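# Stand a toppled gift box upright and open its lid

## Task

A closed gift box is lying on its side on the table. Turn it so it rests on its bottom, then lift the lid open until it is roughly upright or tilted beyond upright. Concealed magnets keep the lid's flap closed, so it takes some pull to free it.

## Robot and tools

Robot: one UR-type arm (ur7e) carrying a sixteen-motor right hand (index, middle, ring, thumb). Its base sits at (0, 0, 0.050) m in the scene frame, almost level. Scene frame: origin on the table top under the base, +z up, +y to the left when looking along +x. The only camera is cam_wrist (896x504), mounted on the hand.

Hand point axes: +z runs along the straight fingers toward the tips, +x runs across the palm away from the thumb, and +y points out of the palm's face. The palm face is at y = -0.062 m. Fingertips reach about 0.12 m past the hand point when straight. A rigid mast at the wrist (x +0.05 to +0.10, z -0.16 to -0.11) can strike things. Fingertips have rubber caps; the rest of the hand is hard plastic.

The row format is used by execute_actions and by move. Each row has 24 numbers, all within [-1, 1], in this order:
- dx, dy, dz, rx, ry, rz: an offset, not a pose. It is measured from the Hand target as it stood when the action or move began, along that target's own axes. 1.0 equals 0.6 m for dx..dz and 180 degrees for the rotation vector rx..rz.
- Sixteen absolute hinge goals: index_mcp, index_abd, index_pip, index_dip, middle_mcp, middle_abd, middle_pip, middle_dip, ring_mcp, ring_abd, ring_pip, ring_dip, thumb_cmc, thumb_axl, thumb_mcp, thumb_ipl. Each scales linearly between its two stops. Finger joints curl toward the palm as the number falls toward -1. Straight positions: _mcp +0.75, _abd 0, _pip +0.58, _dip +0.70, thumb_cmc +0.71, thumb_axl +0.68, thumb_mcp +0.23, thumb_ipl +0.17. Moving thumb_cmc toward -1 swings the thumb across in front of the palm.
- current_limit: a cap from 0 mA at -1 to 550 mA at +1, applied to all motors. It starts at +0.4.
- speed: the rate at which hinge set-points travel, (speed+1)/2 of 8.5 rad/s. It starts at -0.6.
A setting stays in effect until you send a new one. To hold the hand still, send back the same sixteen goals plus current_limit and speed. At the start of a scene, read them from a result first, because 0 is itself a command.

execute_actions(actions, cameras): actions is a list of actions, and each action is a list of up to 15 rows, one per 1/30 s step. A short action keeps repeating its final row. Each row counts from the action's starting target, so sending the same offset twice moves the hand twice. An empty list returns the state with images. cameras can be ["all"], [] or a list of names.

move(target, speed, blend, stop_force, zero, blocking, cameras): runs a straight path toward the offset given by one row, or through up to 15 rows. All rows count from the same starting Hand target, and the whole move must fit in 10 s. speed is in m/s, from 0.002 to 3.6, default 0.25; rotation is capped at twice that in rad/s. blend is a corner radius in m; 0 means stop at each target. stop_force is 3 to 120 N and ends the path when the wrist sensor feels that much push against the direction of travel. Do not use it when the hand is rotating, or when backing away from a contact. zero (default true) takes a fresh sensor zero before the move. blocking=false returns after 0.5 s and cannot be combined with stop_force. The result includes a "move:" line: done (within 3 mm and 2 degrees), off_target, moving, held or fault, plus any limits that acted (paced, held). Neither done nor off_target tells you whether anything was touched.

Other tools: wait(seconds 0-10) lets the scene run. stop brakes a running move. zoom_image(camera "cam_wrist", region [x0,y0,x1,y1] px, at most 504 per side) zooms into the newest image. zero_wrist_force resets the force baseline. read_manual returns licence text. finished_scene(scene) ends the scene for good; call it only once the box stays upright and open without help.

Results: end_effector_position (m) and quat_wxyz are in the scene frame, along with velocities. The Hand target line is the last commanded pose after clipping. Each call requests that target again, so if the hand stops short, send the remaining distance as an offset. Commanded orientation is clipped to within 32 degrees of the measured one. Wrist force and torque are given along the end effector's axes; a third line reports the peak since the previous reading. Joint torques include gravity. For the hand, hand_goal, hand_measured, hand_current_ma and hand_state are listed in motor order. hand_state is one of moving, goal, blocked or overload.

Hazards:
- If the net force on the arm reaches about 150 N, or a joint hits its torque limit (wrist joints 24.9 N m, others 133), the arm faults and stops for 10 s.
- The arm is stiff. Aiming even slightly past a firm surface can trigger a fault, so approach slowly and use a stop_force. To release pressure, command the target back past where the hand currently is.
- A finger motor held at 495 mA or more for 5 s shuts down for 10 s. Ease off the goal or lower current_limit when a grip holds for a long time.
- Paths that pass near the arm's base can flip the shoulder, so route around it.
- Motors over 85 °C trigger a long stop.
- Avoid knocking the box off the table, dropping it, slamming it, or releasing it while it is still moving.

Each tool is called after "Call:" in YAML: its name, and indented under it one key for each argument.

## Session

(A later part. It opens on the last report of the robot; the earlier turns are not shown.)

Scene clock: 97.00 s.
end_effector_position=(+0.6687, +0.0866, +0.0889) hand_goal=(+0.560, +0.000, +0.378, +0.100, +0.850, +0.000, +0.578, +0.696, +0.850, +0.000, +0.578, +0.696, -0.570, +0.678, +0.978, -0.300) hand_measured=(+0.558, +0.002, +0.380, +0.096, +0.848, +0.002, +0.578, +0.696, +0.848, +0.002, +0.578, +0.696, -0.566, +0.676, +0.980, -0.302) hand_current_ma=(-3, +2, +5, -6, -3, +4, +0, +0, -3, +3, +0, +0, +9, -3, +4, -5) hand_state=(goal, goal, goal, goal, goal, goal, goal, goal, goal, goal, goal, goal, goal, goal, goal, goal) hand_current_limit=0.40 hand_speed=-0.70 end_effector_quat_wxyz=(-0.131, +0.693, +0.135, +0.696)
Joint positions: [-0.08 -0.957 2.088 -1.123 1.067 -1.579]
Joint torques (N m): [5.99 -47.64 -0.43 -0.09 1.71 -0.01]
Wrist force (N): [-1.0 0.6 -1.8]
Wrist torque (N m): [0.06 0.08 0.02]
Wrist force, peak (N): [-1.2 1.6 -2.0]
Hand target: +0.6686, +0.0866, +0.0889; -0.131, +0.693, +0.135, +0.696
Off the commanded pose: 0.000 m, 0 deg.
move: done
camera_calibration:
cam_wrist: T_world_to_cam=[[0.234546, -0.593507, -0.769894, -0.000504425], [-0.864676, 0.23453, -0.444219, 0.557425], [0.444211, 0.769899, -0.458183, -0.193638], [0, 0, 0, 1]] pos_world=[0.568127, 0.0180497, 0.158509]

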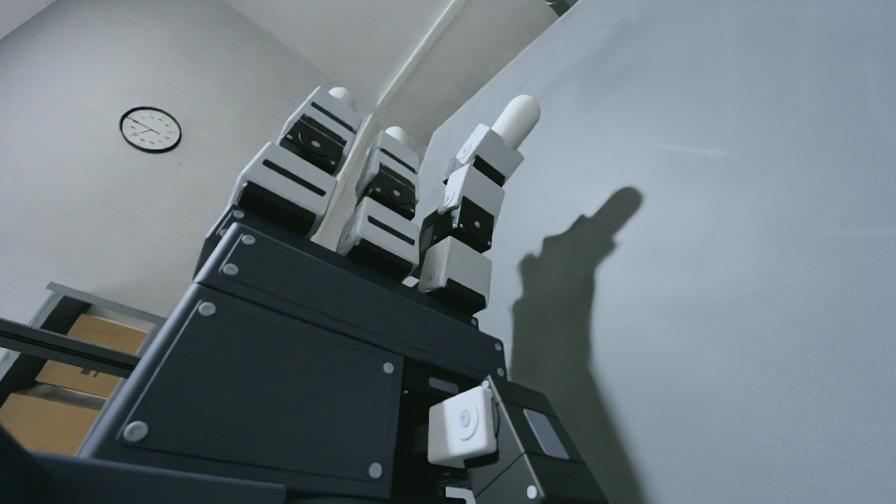

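Call:
move:
  target: [0.28, -0.10, -0.15, 0, -0.28, 0.32, 0.75, 0, 0.577, 0.696, 0.75, 0, 0.577, 0.696, 0.75, 0, 0.577, 0.696, 0.3, 0.678, 0.226, 0.168, 0.4, -0.6]
  speed: 0.5
  cameras: ["all"]

Scene clock: 101.07 s.
end_effector_position=(+0.5619, +0.1098, +0.2563) hand_goal=(+0.750, +0.000, +0.578, +0.696, +0.750, +0.000, +0.578, +0.696, +0.750, +0.000, +0.578, +0.696, +0.300, +0.678, +0.226, +0.168) hand_measured=(+0.744, +0.002, +0.574, +0.692, +0.744, +0.002, +0.578, +0.696, +0.744, +0.002, +0.578, +0.696, +0.298, +0.676, +0.226, +0.166) hand_current_ma=(-14, +3, -6, -7, -12, +4, +0, +0, -13, +3, +0, +0, -5, -3, -1, -6) hand_state=(goal, goal, goal, goal, goal, goal, goal, goal, goal, goal, goal, goal, goal, goal, goal, goal) hand_current_limit=0.40 hand_speed=-0.60 end_effector_quat_wxyz=(-0.372, +0.891, -0.164, +0.203)
Joint positions: [-0.19 -1.144 1.374 0.875 0.809 -1.25]
Joint torques (N m): [-7.5 -34.21 -25.42 3.05 -2.62 -1.3]
Wrist force (N): [0.6 1.7 -2.1]
Wrist torque (N m): [0.32 0.01 0.14]
Wrist force, peak (N): [0.5 1.7 -2.6]
Hand target: +0.5619, +0.1098, +0.2563; -0.372, +0.891, -0.163, +0.203
Off the commanded pose: 0.000 m, 0 deg.
move: done
camera_calibration:
cam_wrist: T_world_to_cam=[[-0.759469, -0.0842293, -0.645068, 0.637884], [-0.650279, 0.126555, 0.74908, 0.119609], [0.0185419, 0.988377, -0.150887, 0.0489522], [0, 0, 0, 1]] pos_world=[0.561325, -0.00979186, 0.329268]

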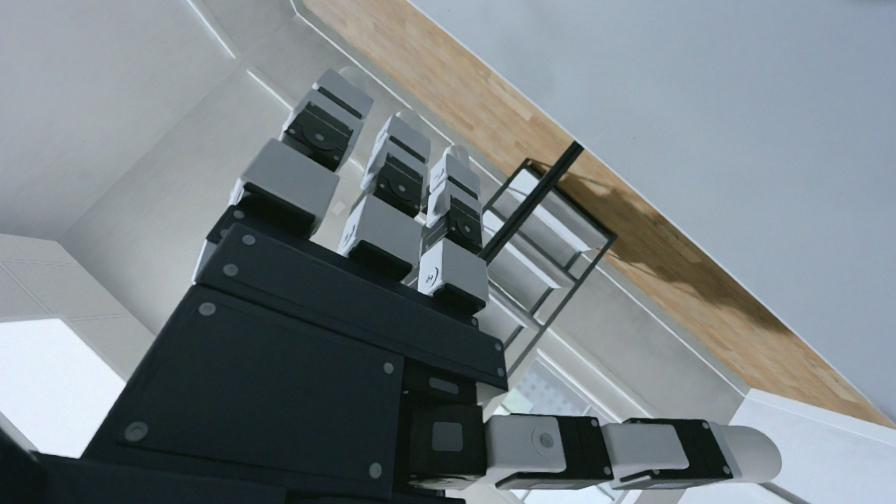

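Call:
move:
  target: [0.208, 0.0425, 0.028, -0.299, 0.086, -0.3845, 0.75, 0, 0.577, 0.696, 0.75, 0, 0.577, 0.696, 0.75, 0, 0.577, 0.696, 0.7, 0.678, 0.226, 0.168, 0.4, -0.6]
  speed: 0.5
  cameras: ["all"]

Scene clock: 106.20 s.
end_effector_position=(+0.6743, +0.0476, +0.2568) hand_goal=(+0.750, +0.000, +0.578, +0.696, +0.750, +0.000, +0.578, +0.696, +0.750, +0.000, +0.578, +0.696, +0.700, +0.678, +0.226, +0.168) hand_measured=(+0.752, +0.002, +0.576, +0.692, +0.752, +0.002, +0.578, +0.696, +0.752, +0.002, +0.578, +0.696, +0.702, +0.676, +0.224, +0.166) hand_current_ma=(+6, +3, -3, -6, +5, +4, +0, +0, +5, +3, +0, +0, +6, -3, -3, -6) hand_state=(goal, goal, goal, goal, goal, goal, goal, goal, goal, goal, goal, goal, goal, goal, goal, goal) hand_current_limit=0.40 hand_speed=-0.60 end_effector_quat_wxyz=(+0.242, +0.858, +0.238, +0.387)
Joint positions: [0.139 -1.052 1.465 0.257 1.88 -2.17]
Joint torques (N m): [-7.7 -52.54 -7.23 -1.27 2.02 -1.36]
Wrist force (N): [0.7 -0.6 -0.4]
Wrist torque (N m): [-0.07 -0.05 0.18]
Wrist force, peak (N): [0.8 2.1 -2.3]
Hand target: +0.6744, +0.0476, +0.2568; +0.242, +0.857, +0.238, +0.387
Off the commanded pose: 0.000 m, 0 deg.
move: done
camera_calibration:
cam_wrist: T_world_to_cam=[[-0.318721, -0.946919, -0.0419616, 0.307281], [-0.935762, 0.321396, -0.145103, 0.613047], [0.150887, -0.00698131, -0.988526, 0.281736], [0, 0, 0, 1]] pos_world=[0.629092, 0.0959066, 0.380352]

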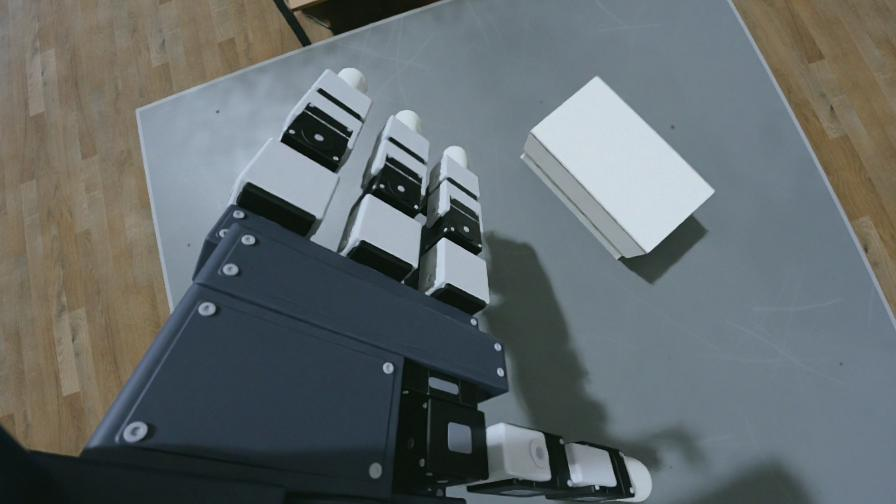

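Call:
zoom_image:
  camera: "cam_wrist"
  region: [500, 60, 740, 300]

Scaled by 2.100.

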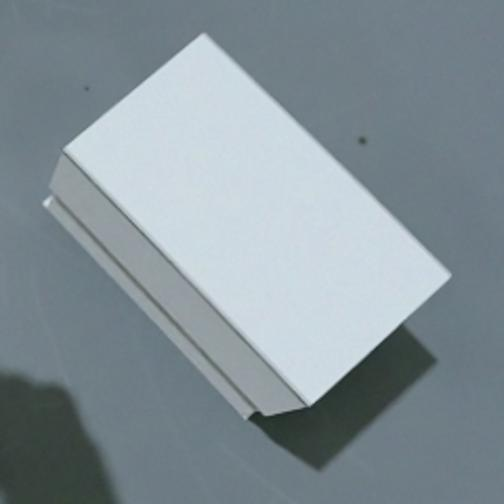

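Call:
move:
  target: [-0.170, -0.0677, 0.0758, -0.061, -0.2175, -0.049, 0.75, 0, 0.577, 0.696, 0.75, 0, 0.577, 0.696, 0.75, 0, 0.577, 0.696, 0.7, 0.678, 0.226, 0.168, 0.4, -0.6]
  speed: 0.3
  stop_force: 15
  cameras: ["all"]

Scene clock: 113.90 s.
end_effector_position=(+0.6739, +0.0470, +0.2553) hand_goal=(+0.750, +0.000, +0.578, +0.696, +0.750, +0.000, +0.578, +0.696, +0.750, +0.000, +0.578, +0.696, +0.700, +0.678, +0.226, +0.168) hand_measured=(+0.754, +0.002, +0.576, +0.694, +0.754, +0.002, +0.578, +0.696, +0.754, +0.002, +0.578, +0.696, +0.704, +0.676, +0.224, +0.166) hand_current_ma=(+7, +3, -2, -6, +7, +4, +0, +0, +7, +3, +0, +0, +7, -3, -3, -6) hand_state=(goal, goal, goal, goal, goal, goal, goal, goal, goal, goal, goal, goal, goal, goal, goal, goal) hand_current_limit=0.40 hand_speed=-0.60 end_effector_quat_wxyz=(+0.245, +0.859, +0.237, +0.383)
Joint positions: [0.141 -1.047 1.461 0.262 1.889 -2.17]
Joint torques (N m): [-7.43 -51.89 -7.59 -1.43 -1.11 -1.66]
Wrist force (N): [0.5 -0.7 -0.6]
Wrist torque (N m): [-0.07 -0.03 0.13]
Wrist force, peak (N): [1.2 -0.6 -1.0]
Hand target: +0.6739, +0.0470, +0.2553; +0.245, +0.859, +0.237, +0.383 (not the last commanded pose)
Off the commanded pose: 0.117 m, 41 deg.
move: held (a check stopped the path); limits=held
pose unreachable: on one or more control steps of this call, first in action 0 (counted from 0), an arm could not follow its commanded pose, so it was not sent that pose on those steps. It may still have moved: this result reports where it is.
cause: moving toward the commanded pose would bring two parts of the arm too close to each other (joints 4 (wrist 1) to 6 (wrist 3) lie between them).
camera_calibration:
cam_wrist: T_world_to_cam=[[-0.32429, -0.945321, -0.0346884, 0.308267], [-0.93479, 0.325865, -0.14135, 0.610757], [0.144925, -0.0134121, -0.989352, 0.284836], [0, 0, 0, 1]] pos_world=[0.629618, 0.0962074, 0.378827]

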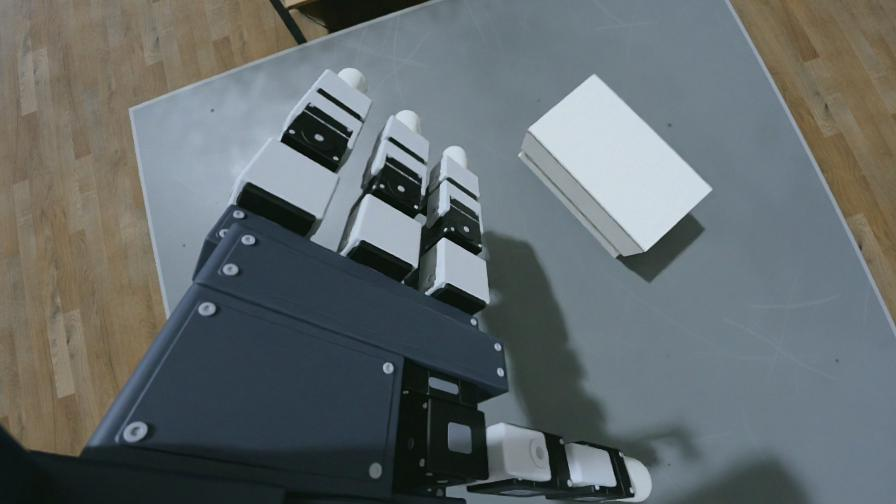

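Call:
move:
  target: [-0.1333, -0.2087, 0.1757, 0.1136, 0.2634, 0.1814, 0.548, 0, 0.358, 0.0435, 0.85, 0, 0.577, 0.696, 0.85, 0, 0.577, 0.696, -0.571, 0.678, 0.978, -0.319, 0.4, -0.5]
  speed: 0.4

Scene clock: 120.73 s.
end_effector_position=(+0.6804, +0.0703, +0.0748) hand_goal=(+0.548, +0.000, +0.358, +0.044, +0.850, +0.000, +0.578, +0.696, +0.850, +0.000, +0.578, +0.696, -0.570, +0.678, +0.978, -0.318) hand_measured=(+0.550, +0.002, +0.362, +0.048, +0.852, +0.002, +0.578, +0.696, +0.852, +0.002, +0.578, +0.696, -0.556, +0.676, +0.976, -0.316) hand_current_ma=(+6, +3, +6, +6, +3, +4, +0, +0, +4, +3, +0, +0, +39, -3, -5, +3) hand_state=(goal, goal, goal, goal, goal, goal, goal, goal, goal, goal, goal, goal, goal, goal, goal, goal) hand_current_limit=0.40 hand_speed=-0.50 end_effector_quat_wxyz=(-0.132, +0.695, +0.133, +0.695)
Joint positions: [-0.114 -0.914 2.059 -1.133 1.034 -1.576]
Joint torques (N m): [-7.83 -33.39 0.29 -3.12 -1.56 1.11]
Wrist force (N): [-1.3 0.7 -1.6]
Wrist torque (N m): [0.04 0.10 0.03]
Wrist force, peak (N): [-1.7 0.8 -1.7]
Hand target: +0.6804, +0.0703, +0.0747; -0.132, +0.695, +0.133, +0.695
Off the commanded pose: 0.000 m, 0 deg.
move: done

Call:
move:
  target: [0, 0.2, 0, 0, 0, 0, 0.548, 0, 0.358, 0.0435, 0.85, 0, 0.577, 0.696, 0.85, 0, 0.577, 0.696, -0.571, 0.678, 0.978, -0.319, 0.4, -0.5]
  speed: 0.15
  stop_force: 5

Call:
move:
  target: [0, 0, 0, 0, 0, 0, 0.37, 0, 0.358, -0.03, 0.85, 0, 0.577, 0.696, 0.85, 0, 0.577, 0.696, -0.571, 0.678, 0.978, -0.60, 0.0, -0.7]

Call:
move:
  target: [0, 0, 0, 0, 0, 0, 0.28, 0, 0.34, -0.05, 0.85, 0, 0.577, 0.696, 0.85, 0, 0.577, 0.696, -0.571, 0.678, 0.978, -0.74, 0.0, -0.85]
  cameras: ["all"]

Scene clock: 123.37 s.
end_effector_position=(+0.7246, -0.0413, +0.0748) hand_goal=(+0.548, +0.000, +0.358, +0.044, +0.850, +0.000, +0.578, +0.696, +0.850, +0.000, +0.578, +0.696, -0.570, +0.678, +0.978, -0.318) hand_measured=(+0.550, +0.002, +0.362, +0.048, +0.852, +0.002, +0.578, +0.696, +0.852, +0.002, +0.578, +0.696, -0.556, +0.676, +0.976, -0.316) hand_current_ma=(+4, +3, +6, +6, +3, +4, +0, +0, +3, +3, +0, +0, +39, -3, -4, +3) hand_state=(goal, goal, goal, goal, goal, goal, goal, goal, goal, goal, goal, goal, goal, goal, goal, goal) hand_current_limit=0.40 hand_speed=-0.50 end_effector_quat_wxyz=(-0.132, +0.695, +0.133, +0.695)
Joint positions: [-0.332 -0.863 1.932 -1.054 0.817 -1.579]
Joint torques (N m): [-7.73 -36.45 -18.21 0.06 -1.45 -1.63]
Wrist force (N): [-0.9 0.8 -2.0]
Wrist torque (N m): [0.12 0.04 0.16]
Wrist force, peak (N): [-1.1 2.2 -2.1]
Hand target: +0.7246, -0.0413, +0.0748; -0.132, +0.695, +0.133, +0.695
Off the commanded pose: 0.000 m, 0 deg.
move: done

Scene clock: 124.00 s.
end_effector_position=(+0.7246, -0.0413, +0.0748) hand_goal=(+0.370, +0.000, +0.358, -0.030, +0.850, +0.000, +0.578, +0.696, +0.850, +0.000, +0.578, +0.696, -0.570, +0.678, +0.978, -0.600) hand_measured=(+0.372, +0.002, +0.360, -0.026, +0.852, +0.002, +0.578, +0.696, +0.852, +0.002, +0.578, +0.696, -0.556, +0.676, +0.978, -0.596) hand_current_ma=(+5, +3, +5, +6, +3, +4, +0, +0, +3, +3, +0, +0, +39, -3, -2, +10) hand_state=(goal, goal, goal, goal, goal, goal, goal, goal, goal, goal, goal, goal, goal, goal, goal, goal) hand_current_limit=0.00 hand_speed=-0.70 end_effector_quat_wxyz=(-0.132, +0.695, +0.133, +0.695)
Joint positions: [-0.332 -0.863 1.932 -1.054 0.817 -1.579]
Joint torques (N m): [-6.59 -36.48 -18.71 -0.04 -1.15 -1.55]
Wrist force (N): [-1.1 1.0 -2.1]
Wrist torque (N m): [0.13 0.06 0.16]
Wrist force, peak (N): [-1.1 0.9 -2.2]
Hand target: +0.7246, -0.0413, +0.0748; -0.132, +0.695, +0.133, +0.695
Off the commanded pose: 0.000 m, 0 deg.
move: done

Scene clock: 124.53 s.
end_effector_position=(+0.7246, -0.0413, +0.0748) hand_goal=(+0.280, +0.000, +0.340, -0.050, +0.850, +0.000, +0.578, +0.696, +0.850, +0.000, +0.578, +0.696, -0.570, +0.678, +0.978, -0.740) hand_measured=(+0.370, +0.002, +0.378, -0.032, +0.852, +0.002, +0.578, +0.696, +0.852, +0.002, +0.578, +0.696, -0.556, +0.674, +0.998, -0.658) hand_current_ma=(+275, +3, +123, +49, +3, +4, +0, +0, +3, +3, +0, +0, +36, -9, +78, +275) hand_state=(blocked, goal, blocked, goal, goal, goal, goal, goal, goal, goal, goal, goal, goal, goal, blocked, blocked) hand_current_limit=0.00 hand_speed=-0.85 end_effector_quat_wxyz=(-0.132, +0.695, +0.133, +0.695)
Joint positions: [-0.332 -0.863 1.932 -1.054 0.817 -1.579]
Joint torques (N m): [-6.66 -37.19 -18.27 0.03 -0.95 -1.47]
Wrist force (N): [-0.9 0.9 -2.0]
Wrist torque (N m): [0.09 0.08 0.17]
Wrist force, peak (N): [-1.0 0.9 -2.2]
Hand target: +0.7246, -0.0413, +0.0748; -0.132, +0.695, +0.133, +0.695
Off the commanded pose: 0.000 m, 0 deg.
move: done
camera_calibration:
cam_wrist: T_world_to_cam=[[0.229597, -0.590806, -0.773455, -0.0963916], [-0.86653, 0.237775, -0.43885, 0.63051], [0.443184, 0.770981, -0.457359, -0.125815], [0, 0, 0, 1]] pos_world=[0.624246, -0.109868, 0.144603]

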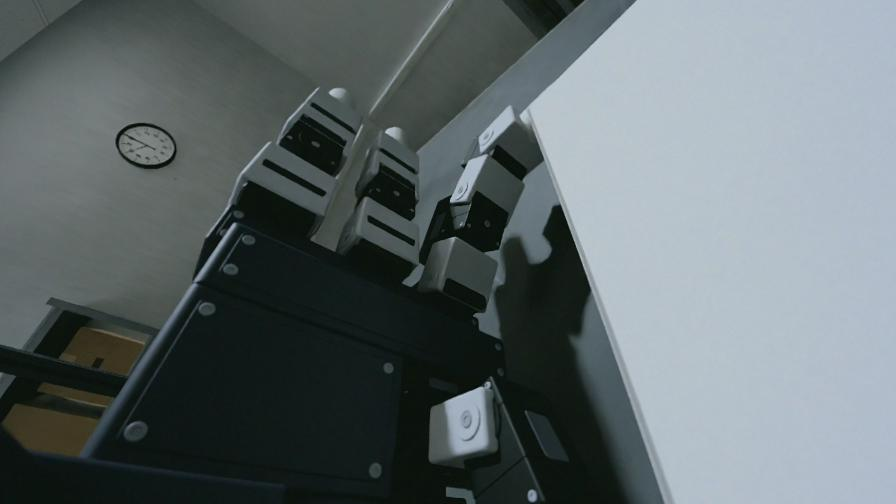

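Call:
move:
  target: [0, 0, 0, 0, 0, 0, 0.14, 0, 0.26, -0.12, 0.85, 0, 0.577, 0.696, 0.85, 0, 0.577, 0.696, -0.571, 0.678, 0.93, -0.88, 0.5, -0.8]

Call:
move:
  target: [0.0338, 0.0065, 0, 0, 0, 0.0667, 0.14, 0, 0.26, -0.12, 0.85, 0, 0.577, 0.696, 0.85, 0, 0.577, 0.696, -0.571, 0.678, 0.93, -0.88, 0.5, -0.8]
  speed: 0.06
  stop_force: 12
  cameras: ["all"]

Scene clock: 125.57 s.
end_effector_position=(+0.7246, -0.0413, +0.0748) hand_goal=(+0.140, +0.000, +0.260, -0.120, +0.850, +0.000, +0.578, +0.696, +0.850, +0.000, +0.578, +0.696, -0.570, +0.678, +0.930, -0.880) hand_measured=(+0.370, +0.002, +0.378, -0.044, +0.852, +0.002, +0.578, +0.696, +0.852, +0.002, +0.578, +0.696, -0.556, +0.674, +0.998, -0.666) hand_current_ma=(+413, +3, +413, +278, +3, +4, +0, +0, +3, +3, +0, +0, +35, -12, +329, +413) hand_state=(blocked, goal, blocked, blocked, goal, goal, goal, goal, goal, goal, goal, goal, goal, goal, blocked, blocked) hand_current_limit=0.50 hand_speed=-0.80 end_effector_quat_wxyz=(-0.132, +0.695, +0.133, +0.695)
Joint positions: [-0.332 -0.863 1.932 -1.054 0.817 -1.579]
Joint torques (N m): [-6.1 -37.4 -17.51 -0.14 -0.67 -1.6]
Wrist force (N): [-0.9 1.1 -2.0]
Wrist torque (N m): [0.11 0.11 0.17]
Wrist force, peak (N): [-0.9 1.1 -2.5]
Hand target: +0.7246, -0.0413, +0.0748; -0.132, +0.695, +0.133, +0.695
Off the commanded pose: 0.000 m, 0 deg.
move: done

Scene clock: 128.30 s.
end_effector_position=(+0.7260, -0.0449, +0.0950) hand_goal=(+0.140, +0.000, +0.260, -0.120, +0.850, +0.000, +0.578, +0.696, +0.850, +0.000, +0.578, +0.696, -0.570, +0.678, +0.930, -0.880) hand_measured=(+0.372, +0.010, +0.378, -0.044, +0.850, +0.002, +0.578, +0.696, +0.850, +0.002, +0.578, +0.696, -0.558, +0.672, +0.998, -0.666) hand_current_ma=(+412, +19, +412, +278, +1, +4, +0, +0, +1, +3, +0, +0, +34, -14, +329, +412) hand_state=(blocked, goal, blocked, blocked, goal, goal, goal, goal, goal, goal, goal, goal, goal, goal, blocked, blocked) hand_current_limit=0.50 hand_speed=-0.80 end_effector_quat_wxyz=(-0.204, +0.705, +0.059, +0.677)
Joint positions: [-0.347 -0.936 1.916 -0.965 0.801 -1.37]
Joint torques (N m): [-7.05 -51.59 -21.25 0.07 -1.5 0.99]
Wrist force (N): [-1.6 1.1 -2.0]
Wrist torque (N m): [0.11 0.09 0.05]
Wrist force, peak (N): [-1.9 1.2 -2.2]
Hand target: +0.7260, -0.0449, +0.0950; -0.204, +0.705, +0.059, +0.677
Off the commanded pose: 0.000 m, 0 deg.
move: done
camera_calibration:
cam_wrist: T_world_to_cam=[[0.165221, -0.42829, -0.888408, -0.0181997], [-0.895786, 0.311711, -0.316865, 0.654519], [0.412637, 0.848177, -0.332155, -0.100659], [0, 0, 0, 1]] pos_world=[0.630852, -0.12644, 0.157791]

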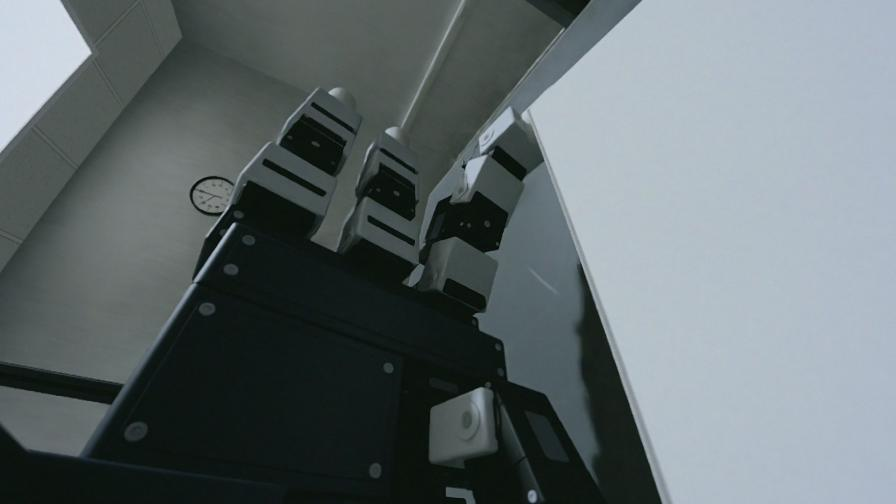

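Call:
move:
  target: [0.0873, 0.0338, 0, 0, 0, 0.1833, 0.14, 0, 0.26, -0.12, 0.85, 0, 0.577, 0.696, 0.85, 0, 0.577, 0.696, -0.571, 0.678, 0.93, -0.88, 0.5, -0.8]
  speed: 0.1
  stop_force: 15
  cameras: ["all"]

Scene clock: 133.27 s.
end_effector_position=(+0.7373, -0.0734, +0.1421) hand_goal=(+0.140, +0.000, +0.260, -0.120, +0.850, +0.000, +0.578, +0.696, +0.850, +0.000, +0.578, +0.696, -0.570, +0.678, +0.930, -0.880) hand_measured=(+0.372, +0.012, +0.378, -0.046, +0.846, +0.002, +0.578, +0.696, +0.846, +0.002, +0.578, +0.696, -0.558, +0.672, +0.998, -0.666) hand_current_ma=(+413, +24, +413, +276, -9, +4, +0, +0, -10, +3, +0, +0, +28, -14, +329, +412) hand_state=(blocked, goal, blocked, blocked, goal, goal, goal, goal, goal, goal, goal, goal, goal, goal, blocked, blocked) hand_current_limit=0.50 hand_speed=-0.80 end_effector_quat_wxyz=(-0.388, +0.692, -0.143, +0.591)
Joint positions: [-0.438 -1.033 1.775 -0.726 0.711 -0.796]
Joint torques (N m): [-8.09 -52.11 -23.99 0.19 -1.53 1.1]
Wrist force (N): [-1.4 2.5 -2.8]
Wrist torque (N m): [0.29 0.10 0.07]
Wrist force, peak (N): [-1.5 2.6 -3.1]
Hand target: +0.7373, -0.0734, +0.1421; -0.388, +0.692, -0.143, +0.591
Off the commanded pose: 0.000 m, 0 deg.
move: done
camera_calibration:
cam_wrist: T_world_to_cam=[[-0.040133, 0.090255, -0.99511, 0.214091], [-0.922572, 0.379124, 0.0715936, 0.657945], [0.383732, 0.920934, 0.0680513, -0.0956542], [0, 0, 0, 1]] pos_world=[0.6523, -0.180675, 0.172449]

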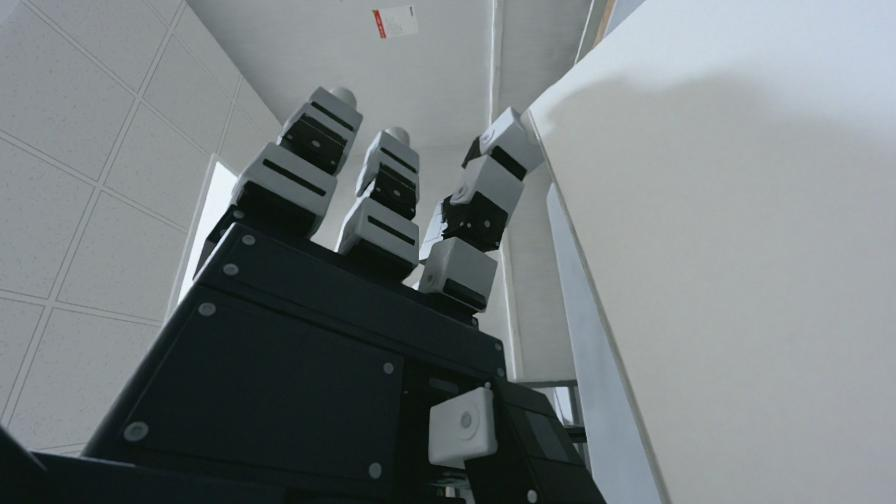

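Call:
move:
  target:
    - [-0.0555, 0, 0, 0, 0, -0.1222, 0.14, 0, 0.26, -0.12, 0.85, 0, 0.577, 0.696, 0.85, 0, 0.577, 0.696, -0.571, 0.678, 0.93, -0.88, 0.5, -0.8]
    - [-0.1132, 0.0317, 0, 0, 0, -0.25, 0.14, 0, 0.26, -0.12, 0.85, 0, 0.577, 0.696, 0.85, 0, 0.577, 0.696, -0.571, 0.678, 0.93, -0.88, 0.5, -0.8]
  speed: 0.18
  blend: [0.01, 0]

Call:
move:
  target: [-0.012, 0, 0, 0, 0, 0, 0.14, 0, 0.26, -0.12, 0.85, 0, 0.577, 0.696, 0.85, 0, 0.577, 0.696, -0.571, 0.678, 0.93, -0.88, 0.5, -0.8]
  speed: 0.04
  stop_force: 3
  cameras: ["all"]

Scene clock: 142.77 s.
end_effector_position=(+0.7246, -0.0413, +0.0806) hand_goal=(+0.140, +0.000, +0.260, -0.120, +0.850, +0.000, +0.578, +0.696, +0.850, +0.000, +0.578, +0.696, -0.570, +0.678, +0.930, -0.880) hand_measured=(+0.372, +0.012, +0.378, -0.048, +0.848, +0.002, +0.578, +0.696, +0.848, +0.002, +0.578, +0.696, -0.560, +0.672, +0.998, -0.666) hand_current_ma=(+412, +25, +412, +263, -5, +4, +0, +0, -5, +3, +0, +0, +26, -14, +329, +412) hand_state=(blocked, goal, blocked, blocked, goal, goal, goal, goal, goal, goal, goal, goal, goal, goal, blocked, blocked) hand_current_limit=0.50 hand_speed=-0.80 end_effector_quat_wxyz=(-0.133, +0.695, +0.132, +0.695)
Joint positions: [-0.332 -0.876 1.932 -1.042 0.817 -1.579]
Joint torques (N m): [5.07 -37.28 -1.22 -2.9 1.73 -1.83]
Wrist force (N): [-1.8 0.7 -2.0]
Wrist torque (N m): [0.11 0.11 0.18]
Wrist force, peak (N): [-1.8 2.6 -3.0]
Hand target: +0.7246, -0.0413, +0.0806; -0.132, +0.695, +0.133, +0.695
Off the commanded pose: 0.000 m, 0 deg.
move: done

Scene clock: 144.07 s.
end_effector_position=(+0.7246, -0.0413, +0.0735) hand_goal=(+0.140, +0.000, +0.260, -0.120, +0.850, +0.000, +0.578, +0.696, +0.850, +0.000, +0.578, +0.696, -0.570, +0.678, +0.930, -0.880) hand_measured=(+0.372, -0.014, +0.378, -0.050, +0.848, +0.002, +0.578, +0.696, +0.848, +0.002, +0.578, +0.696, -0.566, +0.672, +0.998, -0.666) hand_current_ma=(+413, -29, +413, +258, -5, +4, +0, +0, -5, +3, +0, +0, +9, -14, +329, +413) hand_state=(blocked, goal, blocked, blocked, goal, goal, goal, goal, goal, goal, goal, goal, goal, goal, blocked, blocked) hand_current_limit=0.50 hand_speed=-0.80 end_effector_quat_wxyz=(-0.132, +0.695, +0.133, +0.695)
Joint positions: [-0.332 -0.861 1.931 -1.057 0.817 -1.579]
Joint torques (N m): [-3.63 -47.38 -18.31 0.27 -0.22 -0.37]
Wrist force (N): [1.0 0.7 -2.7]
Wrist torque (N m): [0.11 0.16 0.17]
Wrist force, peak (N): [1.1 0.9 -2.7]
Hand target: +0.7246, -0.0413, +0.0736; -0.132, +0.695, +0.133, +0.695
Off the commanded pose: 0.000 m, 0 deg.
move: contact
camera_calibration:
cam_wrist: T_world_to_cam=[[0.229597, -0.590806, -0.773455, -0.0973197], [-0.86653, 0.237775, -0.43885, 0.629983], [0.443184, 0.770981, -0.457359, -0.126363], [0, 0, 0, 1]] pos_world=[0.624246, -0.109868, 0.143403]

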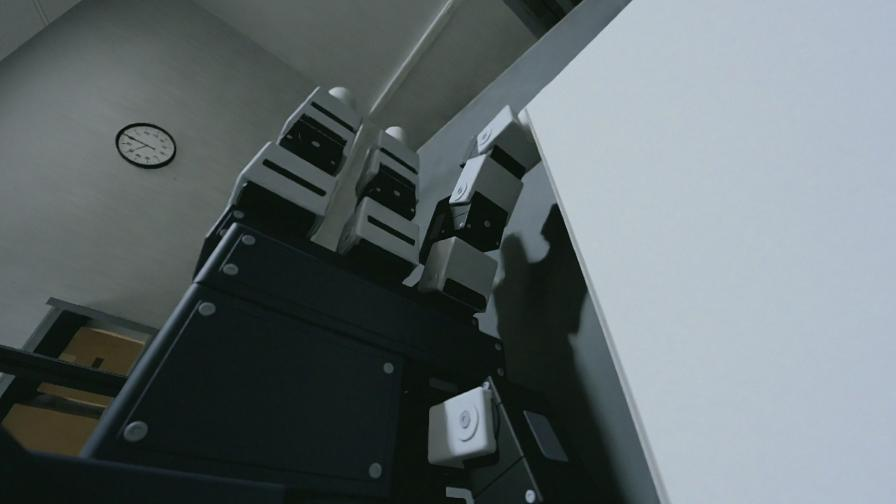

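Call:
move:
  target: [0, 0, 0, 0, 0, 0, 0.38, 0, 0.378, -0.03, 0.85, 0, 0.577, 0.696, 0.85, 0, 0.577, 0.696, -0.571, 0.678, 0.978, -0.62, 0.2, -0.9]

Call:
move:
  target:
    - [0, 0, 0, 0, 0, 0, 0.6, 0, 0.358, 0.05, 0.75, 0.1, 0.358, 0.0, 0.85, -0.2, 0.577, 0.696, -0.571, 0.437, 0.978, -0.3, 0.4, -0.7]
    - [-0.0425, 0.0267, 0, 0, 0, 0, 0.6, 0, 0.358, 0.05, 0.75, 0.1, 0.358, 0.0, 0.85, -0.2, 0.577, 0.696, -0.571, 0.437, 0.978, -0.3, 0.4, -0.7]
  speed: 0.1
  cameras: ["all"]

Scene clock: 149.30 s.
end_effector_position=(+0.7246, -0.0413, +0.0736) hand_goal=(+0.380, +0.000, +0.378, -0.030, +0.850, +0.000, +0.578, +0.696, +0.850, +0.000, +0.578, +0.696, -0.570, +0.678, +0.978, -0.620) hand_measured=(+0.386, +0.000, +0.382, -0.028, +0.848, +0.002, +0.578, +0.696, +0.848, +0.002, +0.578, +0.696, -0.564, +0.672, +0.980, -0.622) hand_current_ma=(+12, +0, +10, +2, -5, +4, +0, +0, -5, +3, +0, +0, +12, -14, +5, -5) hand_state=(goal, goal, goal, goal, goal, goal, goal, goal, goal, goal, goal, goal, goal, goal, goal, goal) hand_current_limit=0.20 hand_speed=-0.90 end_effector_quat_wxyz=(-0.132, +0.695, +0.133, +0.695)
Joint positions: [-0.332 -0.861 1.931 -1.057 0.817 -1.579]
Joint torques (N m): [4.1 -50.29 -8.35 -0.28 1.04 -0.14]
Wrist force (N): [-0.9 0.9 -1.9]
Wrist torque (N m): [0.12 0.06 0.16]
Wrist force, peak (N): [1.4 1.1 -2.8]
Hand target: +0.7246, -0.0413, +0.0736; -0.132, +0.695, +0.133, +0.695
Off the commanded pose: 0.000 m, 0 deg.
move: done

Scene clock: 151.20 s.
end_effector_position=(+0.7304, -0.0561, +0.0482) hand_goal=(+0.600, +0.000, +0.358, +0.050, +0.750, +0.100, +0.358, +0.000, +0.850, -0.200, +0.578, +0.696, -0.570, +0.438, +0.978, -0.300) hand_measured=(+0.598, +0.002, +0.362, +0.046, +0.752, +0.102, +0.360, +0.002, +0.848, -0.188, +0.578, +0.696, -0.564, +0.436, +0.980, -0.302) hand_current_ma=(-4, +2, +6, -6, +4, +2, +5, +5, -5, +24, +0, +0, +13, -2, +5, -4) hand_state=(goal, goal, goal, goal, goal, goal, goal, goal, goal, goal, goal, goal, goal, goal, goal, goal) hand_current_limit=0.40 hand_speed=-0.70 end_effector_quat_wxyz=(-0.132, +0.695, +0.133, +0.695)
Joint positions: [-0.357 -0.796 1.903 -1.093 0.792 -1.58]
Joint torques (N m): [-7.76 -37 -18.2 -2.78 -1.33 0.6]
Wrist force (N): [-1.0 0.6 -1.8]
Wrist torque (N m): [0.07 0.05 0.13]
Wrist force, peak (N): [-1.2 1.0 -2.0]
Hand target: +0.7305, -0.0562, +0.0481; -0.132, +0.695, +0.133, +0.695
Off the commanded pose: 0.000 m, 0 deg.
move: done
camera_calibration:
cam_wrist: T_world_to_cam=[[0.229527, -0.590929, -0.773382, -0.126966], [-0.8665, 0.237826, -0.438882, 0.627503], [0.443278, 0.77087, -0.457453, -0.129201], [0, 0, 0, 1]] pos_world=[0.630146, -0.124667, 0.118103]

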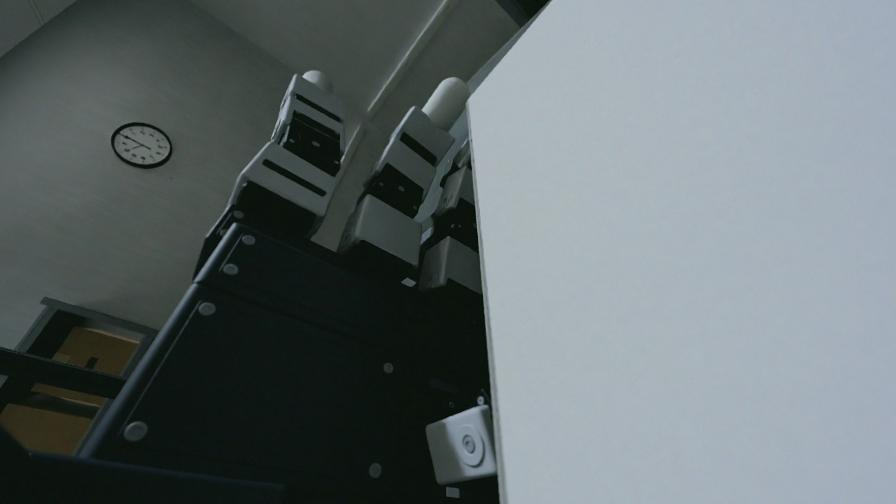

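Call:
move:
  target: [0, 0, 0, 0, 0, 0, 0.58, 0, 0.358, -0.29, 0.75, 0.1, 0.358, -0.29, 0.85, -0.2, 0.577, 0.696, -0.571, 0.437, 0.978, -0.58, 0.2, -0.7]

Call:
move:
  target: [0, 0, 0, 0, 0, 0, 0.42, 0, 0.34, -0.31, 0.75, 0.1, 0.358, -0.29, 0.85, -0.2, 0.577, 0.696, -0.571, 0.437, 0.978, -0.76, 0.0, -0.85]
  cameras: ["all"]

Scene clock: 153.30 s.
end_effector_position=(+0.7305, -0.0562, +0.0481) hand_goal=(+0.580, +0.000, +0.358, -0.290, +0.750, +0.100, +0.358, -0.290, +0.850, -0.200, +0.578, +0.696, -0.570, +0.438, +0.978, -0.580) hand_measured=(+0.582, +0.002, +0.362, -0.286, +0.752, +0.102, +0.360, -0.288, +0.848, -0.188, +0.578, +0.696, -0.564, +0.436, +0.980, -0.578) hand_current_ma=(+5, +2, +6, +6, +4, +2, +5, +5, -5, +24, +0, +0, +13, -2, +5, +7) hand_state=(goal, goal, goal, goal, goal, goal, goal, goal, goal, goal, goal, goal, goal, goal, goal, goal) hand_current_limit=0.20 hand_speed=-0.70 end_effector_quat_wxyz=(-0.132, +0.695, +0.133, +0.695)
Joint positions: [-0.357 -0.795 1.903 -1.093 0.792 -1.579]
Joint torques (N m): [-7.9 -38.18 -18.74 -2.72 -1.6 0.81]
Wrist force (N): [-0.5 0.5 -2.1]
Wrist torque (N m): [0.07 -0.01 0.16]
Wrist force, peak (N): [-1.1 0.5 -2.0]
Hand target: +0.7305, -0.0562, +0.0481; -0.132, +0.695, +0.133, +0.695
Off the commanded pose: 0.000 m, 0 deg.
move: done

Scene clock: 153.93 s.
end_effector_position=(+0.7305, -0.0562, +0.0481) hand_goal=(+0.420, +0.000, +0.340, -0.310, +0.750, +0.100, +0.358, -0.290, +0.850, -0.200, +0.578, +0.696, -0.570, +0.438, +0.978, -0.760) hand_measured=(+0.514, +0.002, +0.374, -0.296, +0.752, +0.102, +0.360, -0.288, +0.848, -0.188, +0.578, +0.696, -0.562, +0.440, +0.998, -0.680) hand_current_ma=(+275, +4, +103, +36, +4, +2, +5, +5, -5, +24, +0, +0, +17, +5, +78, +274) hand_state=(blocked, goal, blocked, goal, goal, goal, goal, goal, goal, goal, goal, goal, goal, goal, blocked, blocked) hand_current_limit=0.00 hand_speed=-0.85 end_effector_quat_wxyz=(-0.132, +0.695, +0.133, +0.695)
Joint positions: [-0.357 -0.795 1.903 -1.093 0.792 -1.579]
Joint torques (N m): [-7.17 -39.3 -17.59 -2.72 -1.43 1.1]
Wrist force (N): [-1.2 0.8 -1.8]
Wrist torque (N m): [0.10 0.05 0.14]
Wrist force, peak (N): [-1.2 0.7 -2.0]
Hand target: +0.7305, -0.0562, +0.0481; -0.132, +0.695, +0.133, +0.695
Off the commanded pose: 0.000 m, 0 deg.
move: done
camera_calibration:
cam_wrist: T_world_to_cam=[[0.229586, -0.590824, -0.773445, -0.127197], [-0.866491, 0.237842, -0.43889, 0.627437], [0.443265, 0.770946, -0.457339, -0.129211], [0, 0, 0, 1]] pos_world=[0.630146, -0.124768, 0.117903]

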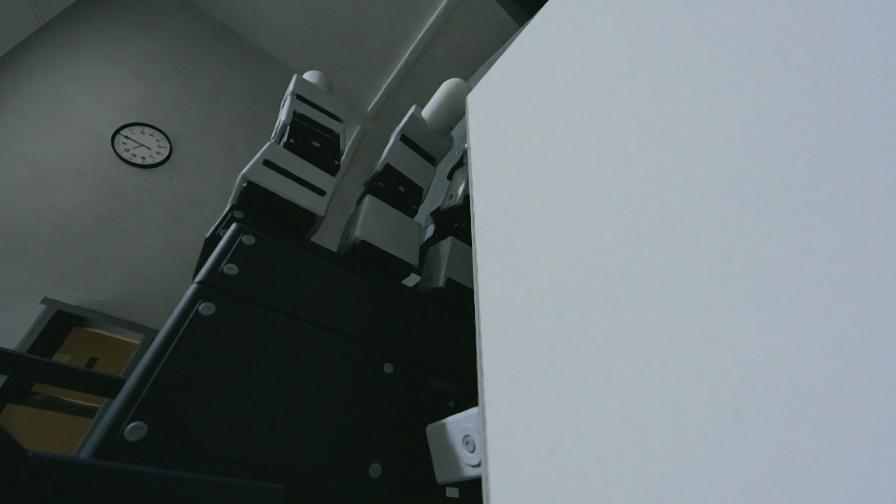

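Call:
move:
  target: [0, 0, 0, 0, 0, 0, 0.26, 0, 0.26, -0.38, 0.62, 0.22, 0.358, -0.29, 0.85, -0.3, 0.577, 0.696, -0.571, 0.437, 0.94, -0.9, 0.4, -0.85]
  cameras: ["all"]

Scene clock: 154.93 s.
end_effector_position=(+0.7305, -0.0562, +0.0481) hand_goal=(+0.260, +0.000, +0.260, -0.380, +0.620, +0.220, +0.358, -0.290, +0.850, -0.300, +0.578, +0.696, -0.570, +0.438, +0.940, -0.900) hand_measured=(+0.514, +0.004, +0.374, -0.314, +0.624, +0.220, +0.360, -0.288, +0.848, -0.288, +0.578, +0.696, -0.560, +0.444, +0.998, -0.688) hand_current_ma=(+385, +6, +385, +235, +7, +0, +5, +5, -5, +24, +0, +0, +25, +14, +273, +385) hand_state=(blocked, goal, blocked, blocked, goal, goal, goal, goal, goal, goal, goal, goal, goal, goal, blocked, blocked) hand_current_limit=0.40 hand_speed=-0.85 end_effector_quat_wxyz=(-0.132, +0.695, +0.133, +0.695)
Joint positions: [-0.357 -0.795 1.903 -1.093 0.792 -1.579]
Joint torques (N m): [-4.58 -41.03 -16.79 -2.59 -1.47 0.71]
Wrist force (N): [-0.9 0.9 -1.7]
Wrist torque (N m): [0.10 0.04 0.18]
Wrist force, peak (N): [-1.5 0.7 -1.9]
Hand target: +0.7305, -0.0562, +0.0481; -0.132, +0.695, +0.133, +0.695
Off the commanded pose: 0.000 m, 0 deg.
move: done
camera_calibration:
cam_wrist: T_world_to_cam=[[0.229586, -0.590824, -0.773445, -0.127197], [-0.866491, 0.237842, -0.43889, 0.627437], [0.443265, 0.770946, -0.457339, -0.129211], [0, 0, 0, 1]] pos_world=[0.630146, -0.124768, 0.117903]

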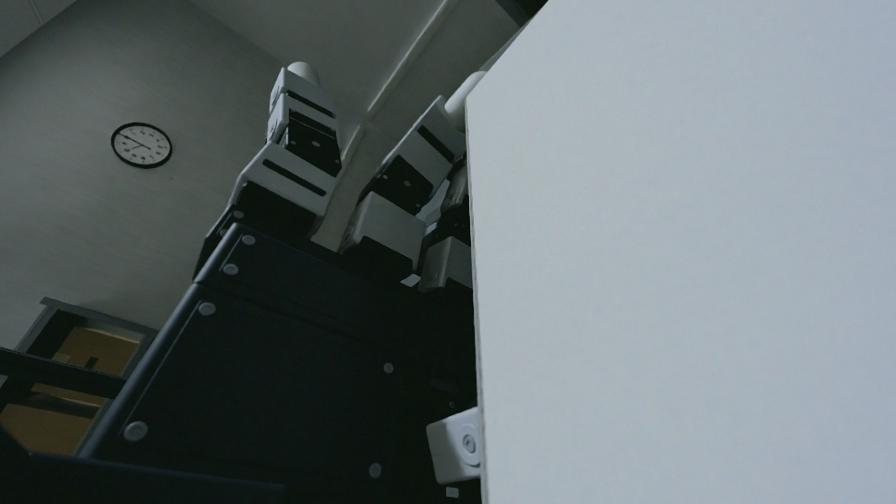

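Call:
move:
  target: [0, 0, 0, 0, 0, 0, 0.26, 0, 0.26, -0.38, 0.58, 0.30, 0.358, -0.29, 0.85, -0.3, 0.577, 0.696, -0.571, 0.437, 0.94, -0.9, 0.4, -0.85]

Call:
move:
  target: [0, 0, 0, 0, 0, 0, 0.26, 0, 0.26, -0.38, 0.46, 0.30, 0.358, -0.31, 0.85, -0.3, 0.577, 0.696, -0.571, 0.437, 0.94, -0.9, 0.4, -0.92]
  cameras: ["all"]

Scene clock: 155.80 s.
end_effector_position=(+0.7305, -0.0562, +0.0481) hand_goal=(+0.260, +0.000, +0.260, -0.380, +0.580, +0.300, +0.358, -0.290, +0.850, -0.300, +0.578, +0.696, -0.570, +0.438, +0.940, -0.900) hand_measured=(+0.514, +0.010, +0.374, -0.314, +0.600, +0.234, +0.360, -0.288, +0.848, -0.288, +0.578, +0.696, -0.560, +0.444, +0.998, -0.688) hand_current_ma=(+385, +18, +385, +235, +62, -198, +5, +5, -5, +24, +0, +0, +26, +14, +273, +385) hand_state=(blocked, goal, blocked, blocked, blocked, blocked, goal, goal, goal, goal, goal, goal, goal, goal, blocked, blocked) hand_current_limit=0.40 hand_speed=-0.85 end_effector_quat_wxyz=(-0.132, +0.695, +0.133, +0.695)
Joint positions: [-0.357 -0.795 1.903 -1.093 0.792 -1.579]
Joint torques (N m): [-3.91 -39.96 -15.09 -1.98 -1.37 0.78]
Wrist force (N): [1.5 0.3 -2.1]
Wrist torque (N m): [0.11 0.19 0.20]
Wrist force, peak (N): [1.6 0.3 -2.2]
Hand target: +0.7305, -0.0562, +0.0481; -0.132, +0.695, +0.133, +0.695
Off the commanded pose: 0.000 m, 0 deg.
move: done

Scene clock: 156.43 s.
end_effector_position=(+0.7305, -0.0562, +0.0481) hand_goal=(+0.260, +0.000, +0.260, -0.380, +0.460, +0.300, +0.358, -0.310, +0.850, -0.300, +0.578, +0.696, -0.570, +0.438, +0.940, -0.900) hand_measured=(+0.514, +0.010, +0.374, -0.314, +0.550, +0.236, +0.376, -0.306, +0.848, -0.288, +0.578, +0.696, -0.556, +0.446, +0.998, -0.688) hand_current_ma=(+385, +20, +385, +235, +367, -196, +50, +7, -5, +24, +0, +0, +35, +20, +273, +385) hand_state=(blocked, goal, blocked, blocked, blocked, blocked, goal, goal, goal, goal, goal, goal, goal, goal, blocked, blocked) hand_current_limit=0.40 hand_speed=-0.92 end_effector_quat_wxyz=(-0.132, +0.695, +0.133, +0.695)
Joint positions: [-0.357 -0.795 1.903 -1.093 0.792 -1.579]
Joint torques (N m): [-2.58 -40.7 -15.45 -1.26 -0.95 0.79]
Wrist force (N): [1.8 0.5 -1.4]
Wrist torque (N m): [0.16 0.15 0.20]
Wrist force, peak (N): [2.1 0.6 -1.5]
Hand target: +0.7305, -0.0562, +0.0481; -0.132, +0.695, +0.133, +0.695
Off the commanded pose: 0.000 m, 0 deg.
move: done
camera_calibration:
cam_wrist: T_world_to_cam=[[0.229586, -0.590824, -0.773445, -0.127197], [-0.866491, 0.237842, -0.43889, 0.627437], [0.443265, 0.770946, -0.457339, -0.129211], [0, 0, 0, 1]] pos_world=[0.630146, -0.124768, 0.117903]

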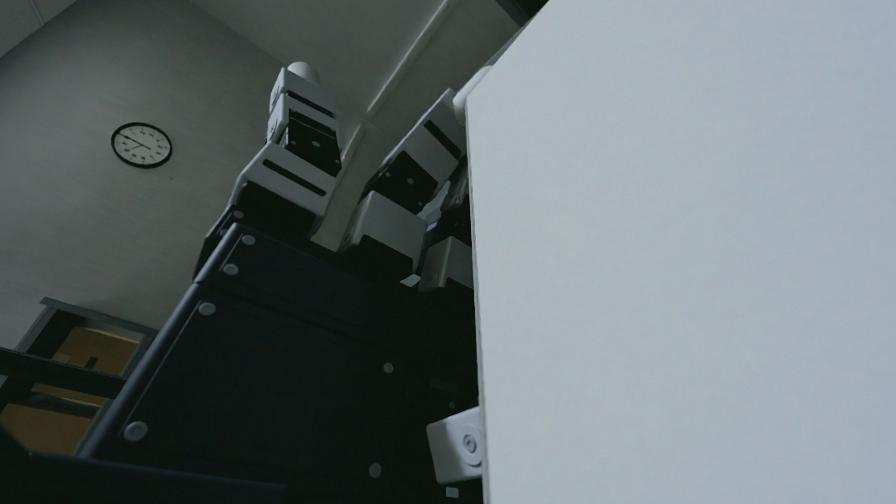

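Call:
zoom_image:
  camera: "cam_wrist"
  region: [400, 30, 560, 140]

Scaled by 3.150.

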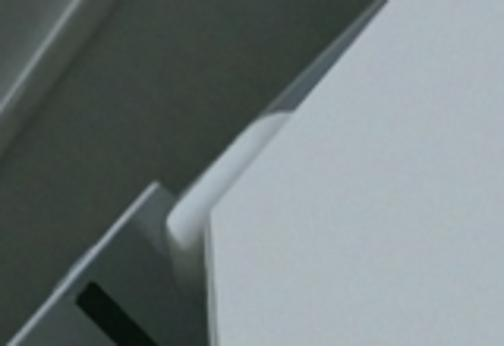

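Call:
move:
  target: [0, 0, 0, 0, 0, 0, 0.26, 0, 0.26, -0.38, 0.40, -0.2, 0.30, -0.33, 0.85, -0.6, 0.577, 0.696, -0.571, 0.437, 0.94, -0.9, 0.5, -0.93]
  cameras: ["all"]

Scene clock: 159.13 s.
end_effector_position=(+0.7305, -0.0562, +0.0481) hand_goal=(+0.260, +0.000, +0.260, -0.380, +0.400, -0.200, +0.300, -0.330, +0.850, -0.600, +0.578, +0.696, -0.570, +0.438, +0.940, -0.900) hand_measured=(+0.514, -0.016, +0.372, -0.322, +0.528, -0.154, +0.366, -0.302, +0.848, -0.590, +0.578, +0.696, -0.554, +0.446, +0.998, -0.688) hand_current_ma=(+412, -35, +413, +204, +412, +127, +238, +87, -5, +21, +0, +0, +42, +27, +273, +413) hand_state=(blocked, goal, blocked, blocked, blocked, blocked, blocked, blocked, goal, goal, goal, goal, goal, goal, blocked, blocked) hand_current_limit=0.50 hand_speed=-0.93 end_effector_quat_wxyz=(-0.132, +0.695, +0.133, +0.695)
Joint positions: [-0.357 -0.795 1.903 -1.093 0.792 -1.579]
Joint torques (N m): [1.61 -42.98 -12.84 -0.16 -0.22 0.88]
Wrist force (N): [0.2 0.9 -1.6]
Wrist torque (N m): [0.12 -0.15 0.23]
Wrist force, peak (N): [2.2 0.7 -1.4]
Hand target: +0.7305, -0.0562, +0.0481; -0.132, +0.695, +0.133, +0.695
Off the commanded pose: 0.000 m, 0 deg.
move: done
camera_calibration:
cam_wrist: T_world_to_cam=[[0.229597, -0.590806, -0.773455, -0.1272], [-0.86653, 0.237775, -0.43885, 0.627448], [0.443184, 0.770981, -0.457359, -0.129153], [0, 0, 0, 1]] pos_world=[0.630146, -0.124768, 0.117903]

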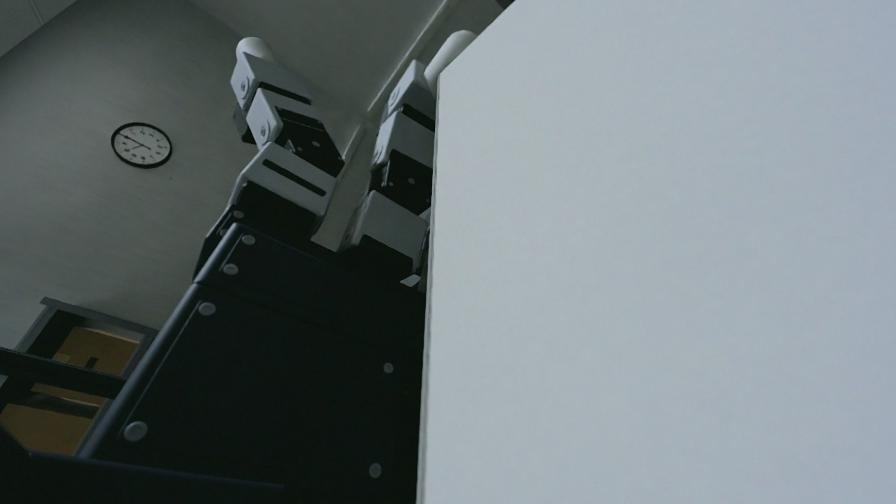

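Call:
move:
  target: [0, 0, 0, 0, 0, 0, 0.26, 0, 0.26, -0.38, 0.40, -0.5, 0.30, -0.33, 0.85, -0.75, 0.577, 0.696, -0.571, 0.437, 0.94, -0.9, 0.5, -0.93]
  cameras: ["all"]

Scene clock: 160.77 s.
end_effector_position=(+0.7305, -0.0562, +0.0481) hand_goal=(+0.260, +0.000, +0.260, -0.380, +0.400, -0.500, +0.300, -0.330, +0.850, -0.750, +0.578, +0.696, -0.570, +0.438, +0.940, -0.900) hand_measured=(+0.514, -0.024, +0.370, -0.334, +0.528, -0.400, +0.370, -0.284, +0.848, -0.740, +0.578, +0.696, -0.554, +0.450, +0.998, -0.688) hand_current_ma=(+413, -57, +412, +151, +413, +328, +249, +152, -5, +19, +0, +0, +40, +39, +273, +413) hand_state=(blocked, blocked, blocked, blocked, blocked, blocked, blocked, blocked, goal, goal, goal, goal, goal, goal, blocked, blocked) hand_current_limit=0.50 hand_speed=-0.93 end_effector_quat_wxyz=(-0.132, +0.695, +0.133, +0.695)
Joint positions: [-0.357 -0.795 1.903 -1.093 0.792 -1.579]
Joint torques (N m): [2.06 -45.07 -12.75 -0.79 0.22 0.97]
Wrist force (N): [1.0 1.1 -1.7]
Wrist torque (N m): [0.15 -0.25 0.21]
Wrist force, peak (N): [1.0 1.3 -2.0]
Hand target: +0.7305, -0.0562, +0.0481; -0.132, +0.695, +0.133, +0.695
Off the commanded pose: 0.000 m, 0 deg.
move: done
camera_calibration:
cam_wrist: T_world_to_cam=[[0.229597, -0.590806, -0.773455, -0.1272], [-0.86653, 0.237775, -0.43885, 0.627448], [0.443184, 0.770981, -0.457359, -0.129153], [0, 0, 0, 1]] pos_world=[0.630146, -0.124768, 0.117903]

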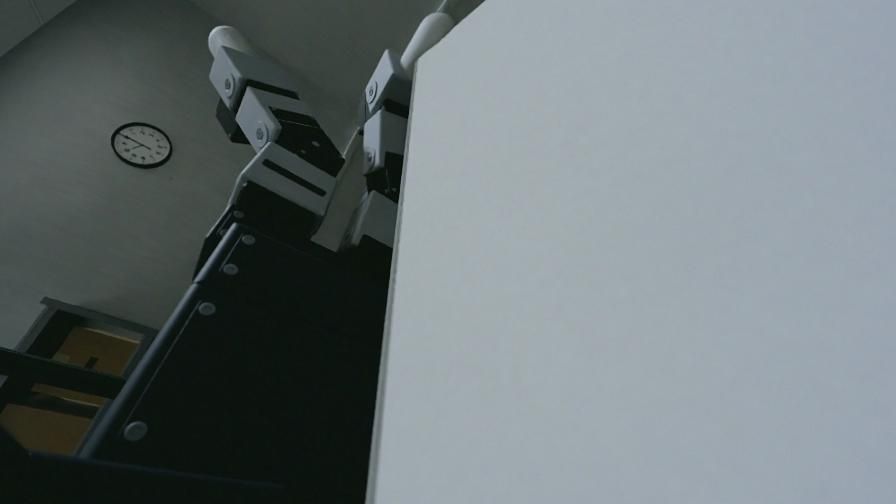

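Call:
zoom_image:
  camera: "cam_wrist"
  region: [330, 0, 530, 140]

Scaled by 2.520.

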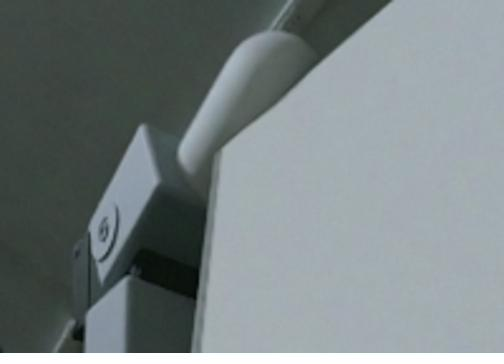

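Call:
move:
  target: [0, 0, 0, 0, 0, 0, 0.26, 0, 0.26, -0.38, 0.54, -0.40, 0.36, -0.29, 0.85, -0.75, 0.577, 0.696, -0.571, 0.437, 0.94, -0.9, 0.5, -0.97]
  cameras: ["all"]

Scene clock: 165.63 s.
end_effector_position=(+0.7305, -0.0562, +0.0481) hand_goal=(+0.260, +0.000, +0.260, -0.380, +0.540, -0.400, +0.360, -0.290, +0.850, -0.750, +0.578, +0.696, -0.570, +0.438, +0.940, -0.900) hand_measured=(+0.514, -0.020, +0.370, -0.334, +0.528, -0.400, +0.384, -0.268, +0.848, -0.740, +0.578, +0.696, -0.554, +0.450, +0.998, -0.688) hand_current_ma=(+412, -45, +412, +151, +107, +48, +70, +65, -5, +19, +0, +0, +43, +39, +273, +412) hand_state=(blocked, goal, blocked, blocked, moving, moving, blocked, blocked, goal, goal, goal, goal, goal, goal, blocked, blocked) hand_current_limit=0.50 hand_speed=-0.97 end_effector_quat_wxyz=(-0.132, +0.695, +0.133, +0.695)
Joint positions: [-0.357 -0.795 1.903 -1.093 0.792 -1.579]
Joint torques (N m): [1.69 -48.24 -8.95 -1.87 1.46 0.78]
Wrist force (N): [-0.7 0.5 -2.2]
Wrist torque (N m): [0.08 -0.06 0.21]
Wrist force, peak (N): [1.5 1.4 -1.8]
Hand target: +0.7305, -0.0562, +0.0481; -0.132, +0.695, +0.133, +0.695
Off the commanded pose: 0.000 m, 0 deg.
move: done
camera_calibration:
cam_wrist: T_world_to_cam=[[0.229597, -0.590806, -0.773455, -0.1272], [-0.86653, 0.237775, -0.43885, 0.627448], [0.443184, 0.770981, -0.457359, -0.129153], [0, 0, 0, 1]] pos_world=[0.630146, -0.124768, 0.117903]

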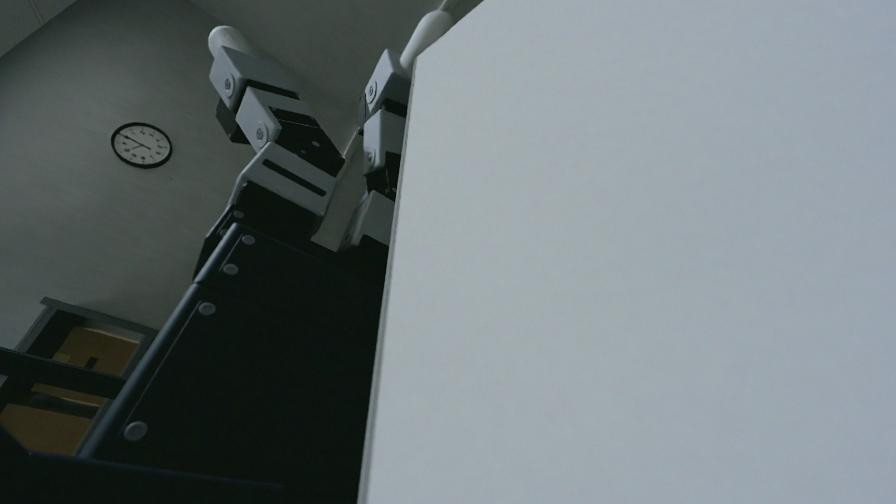

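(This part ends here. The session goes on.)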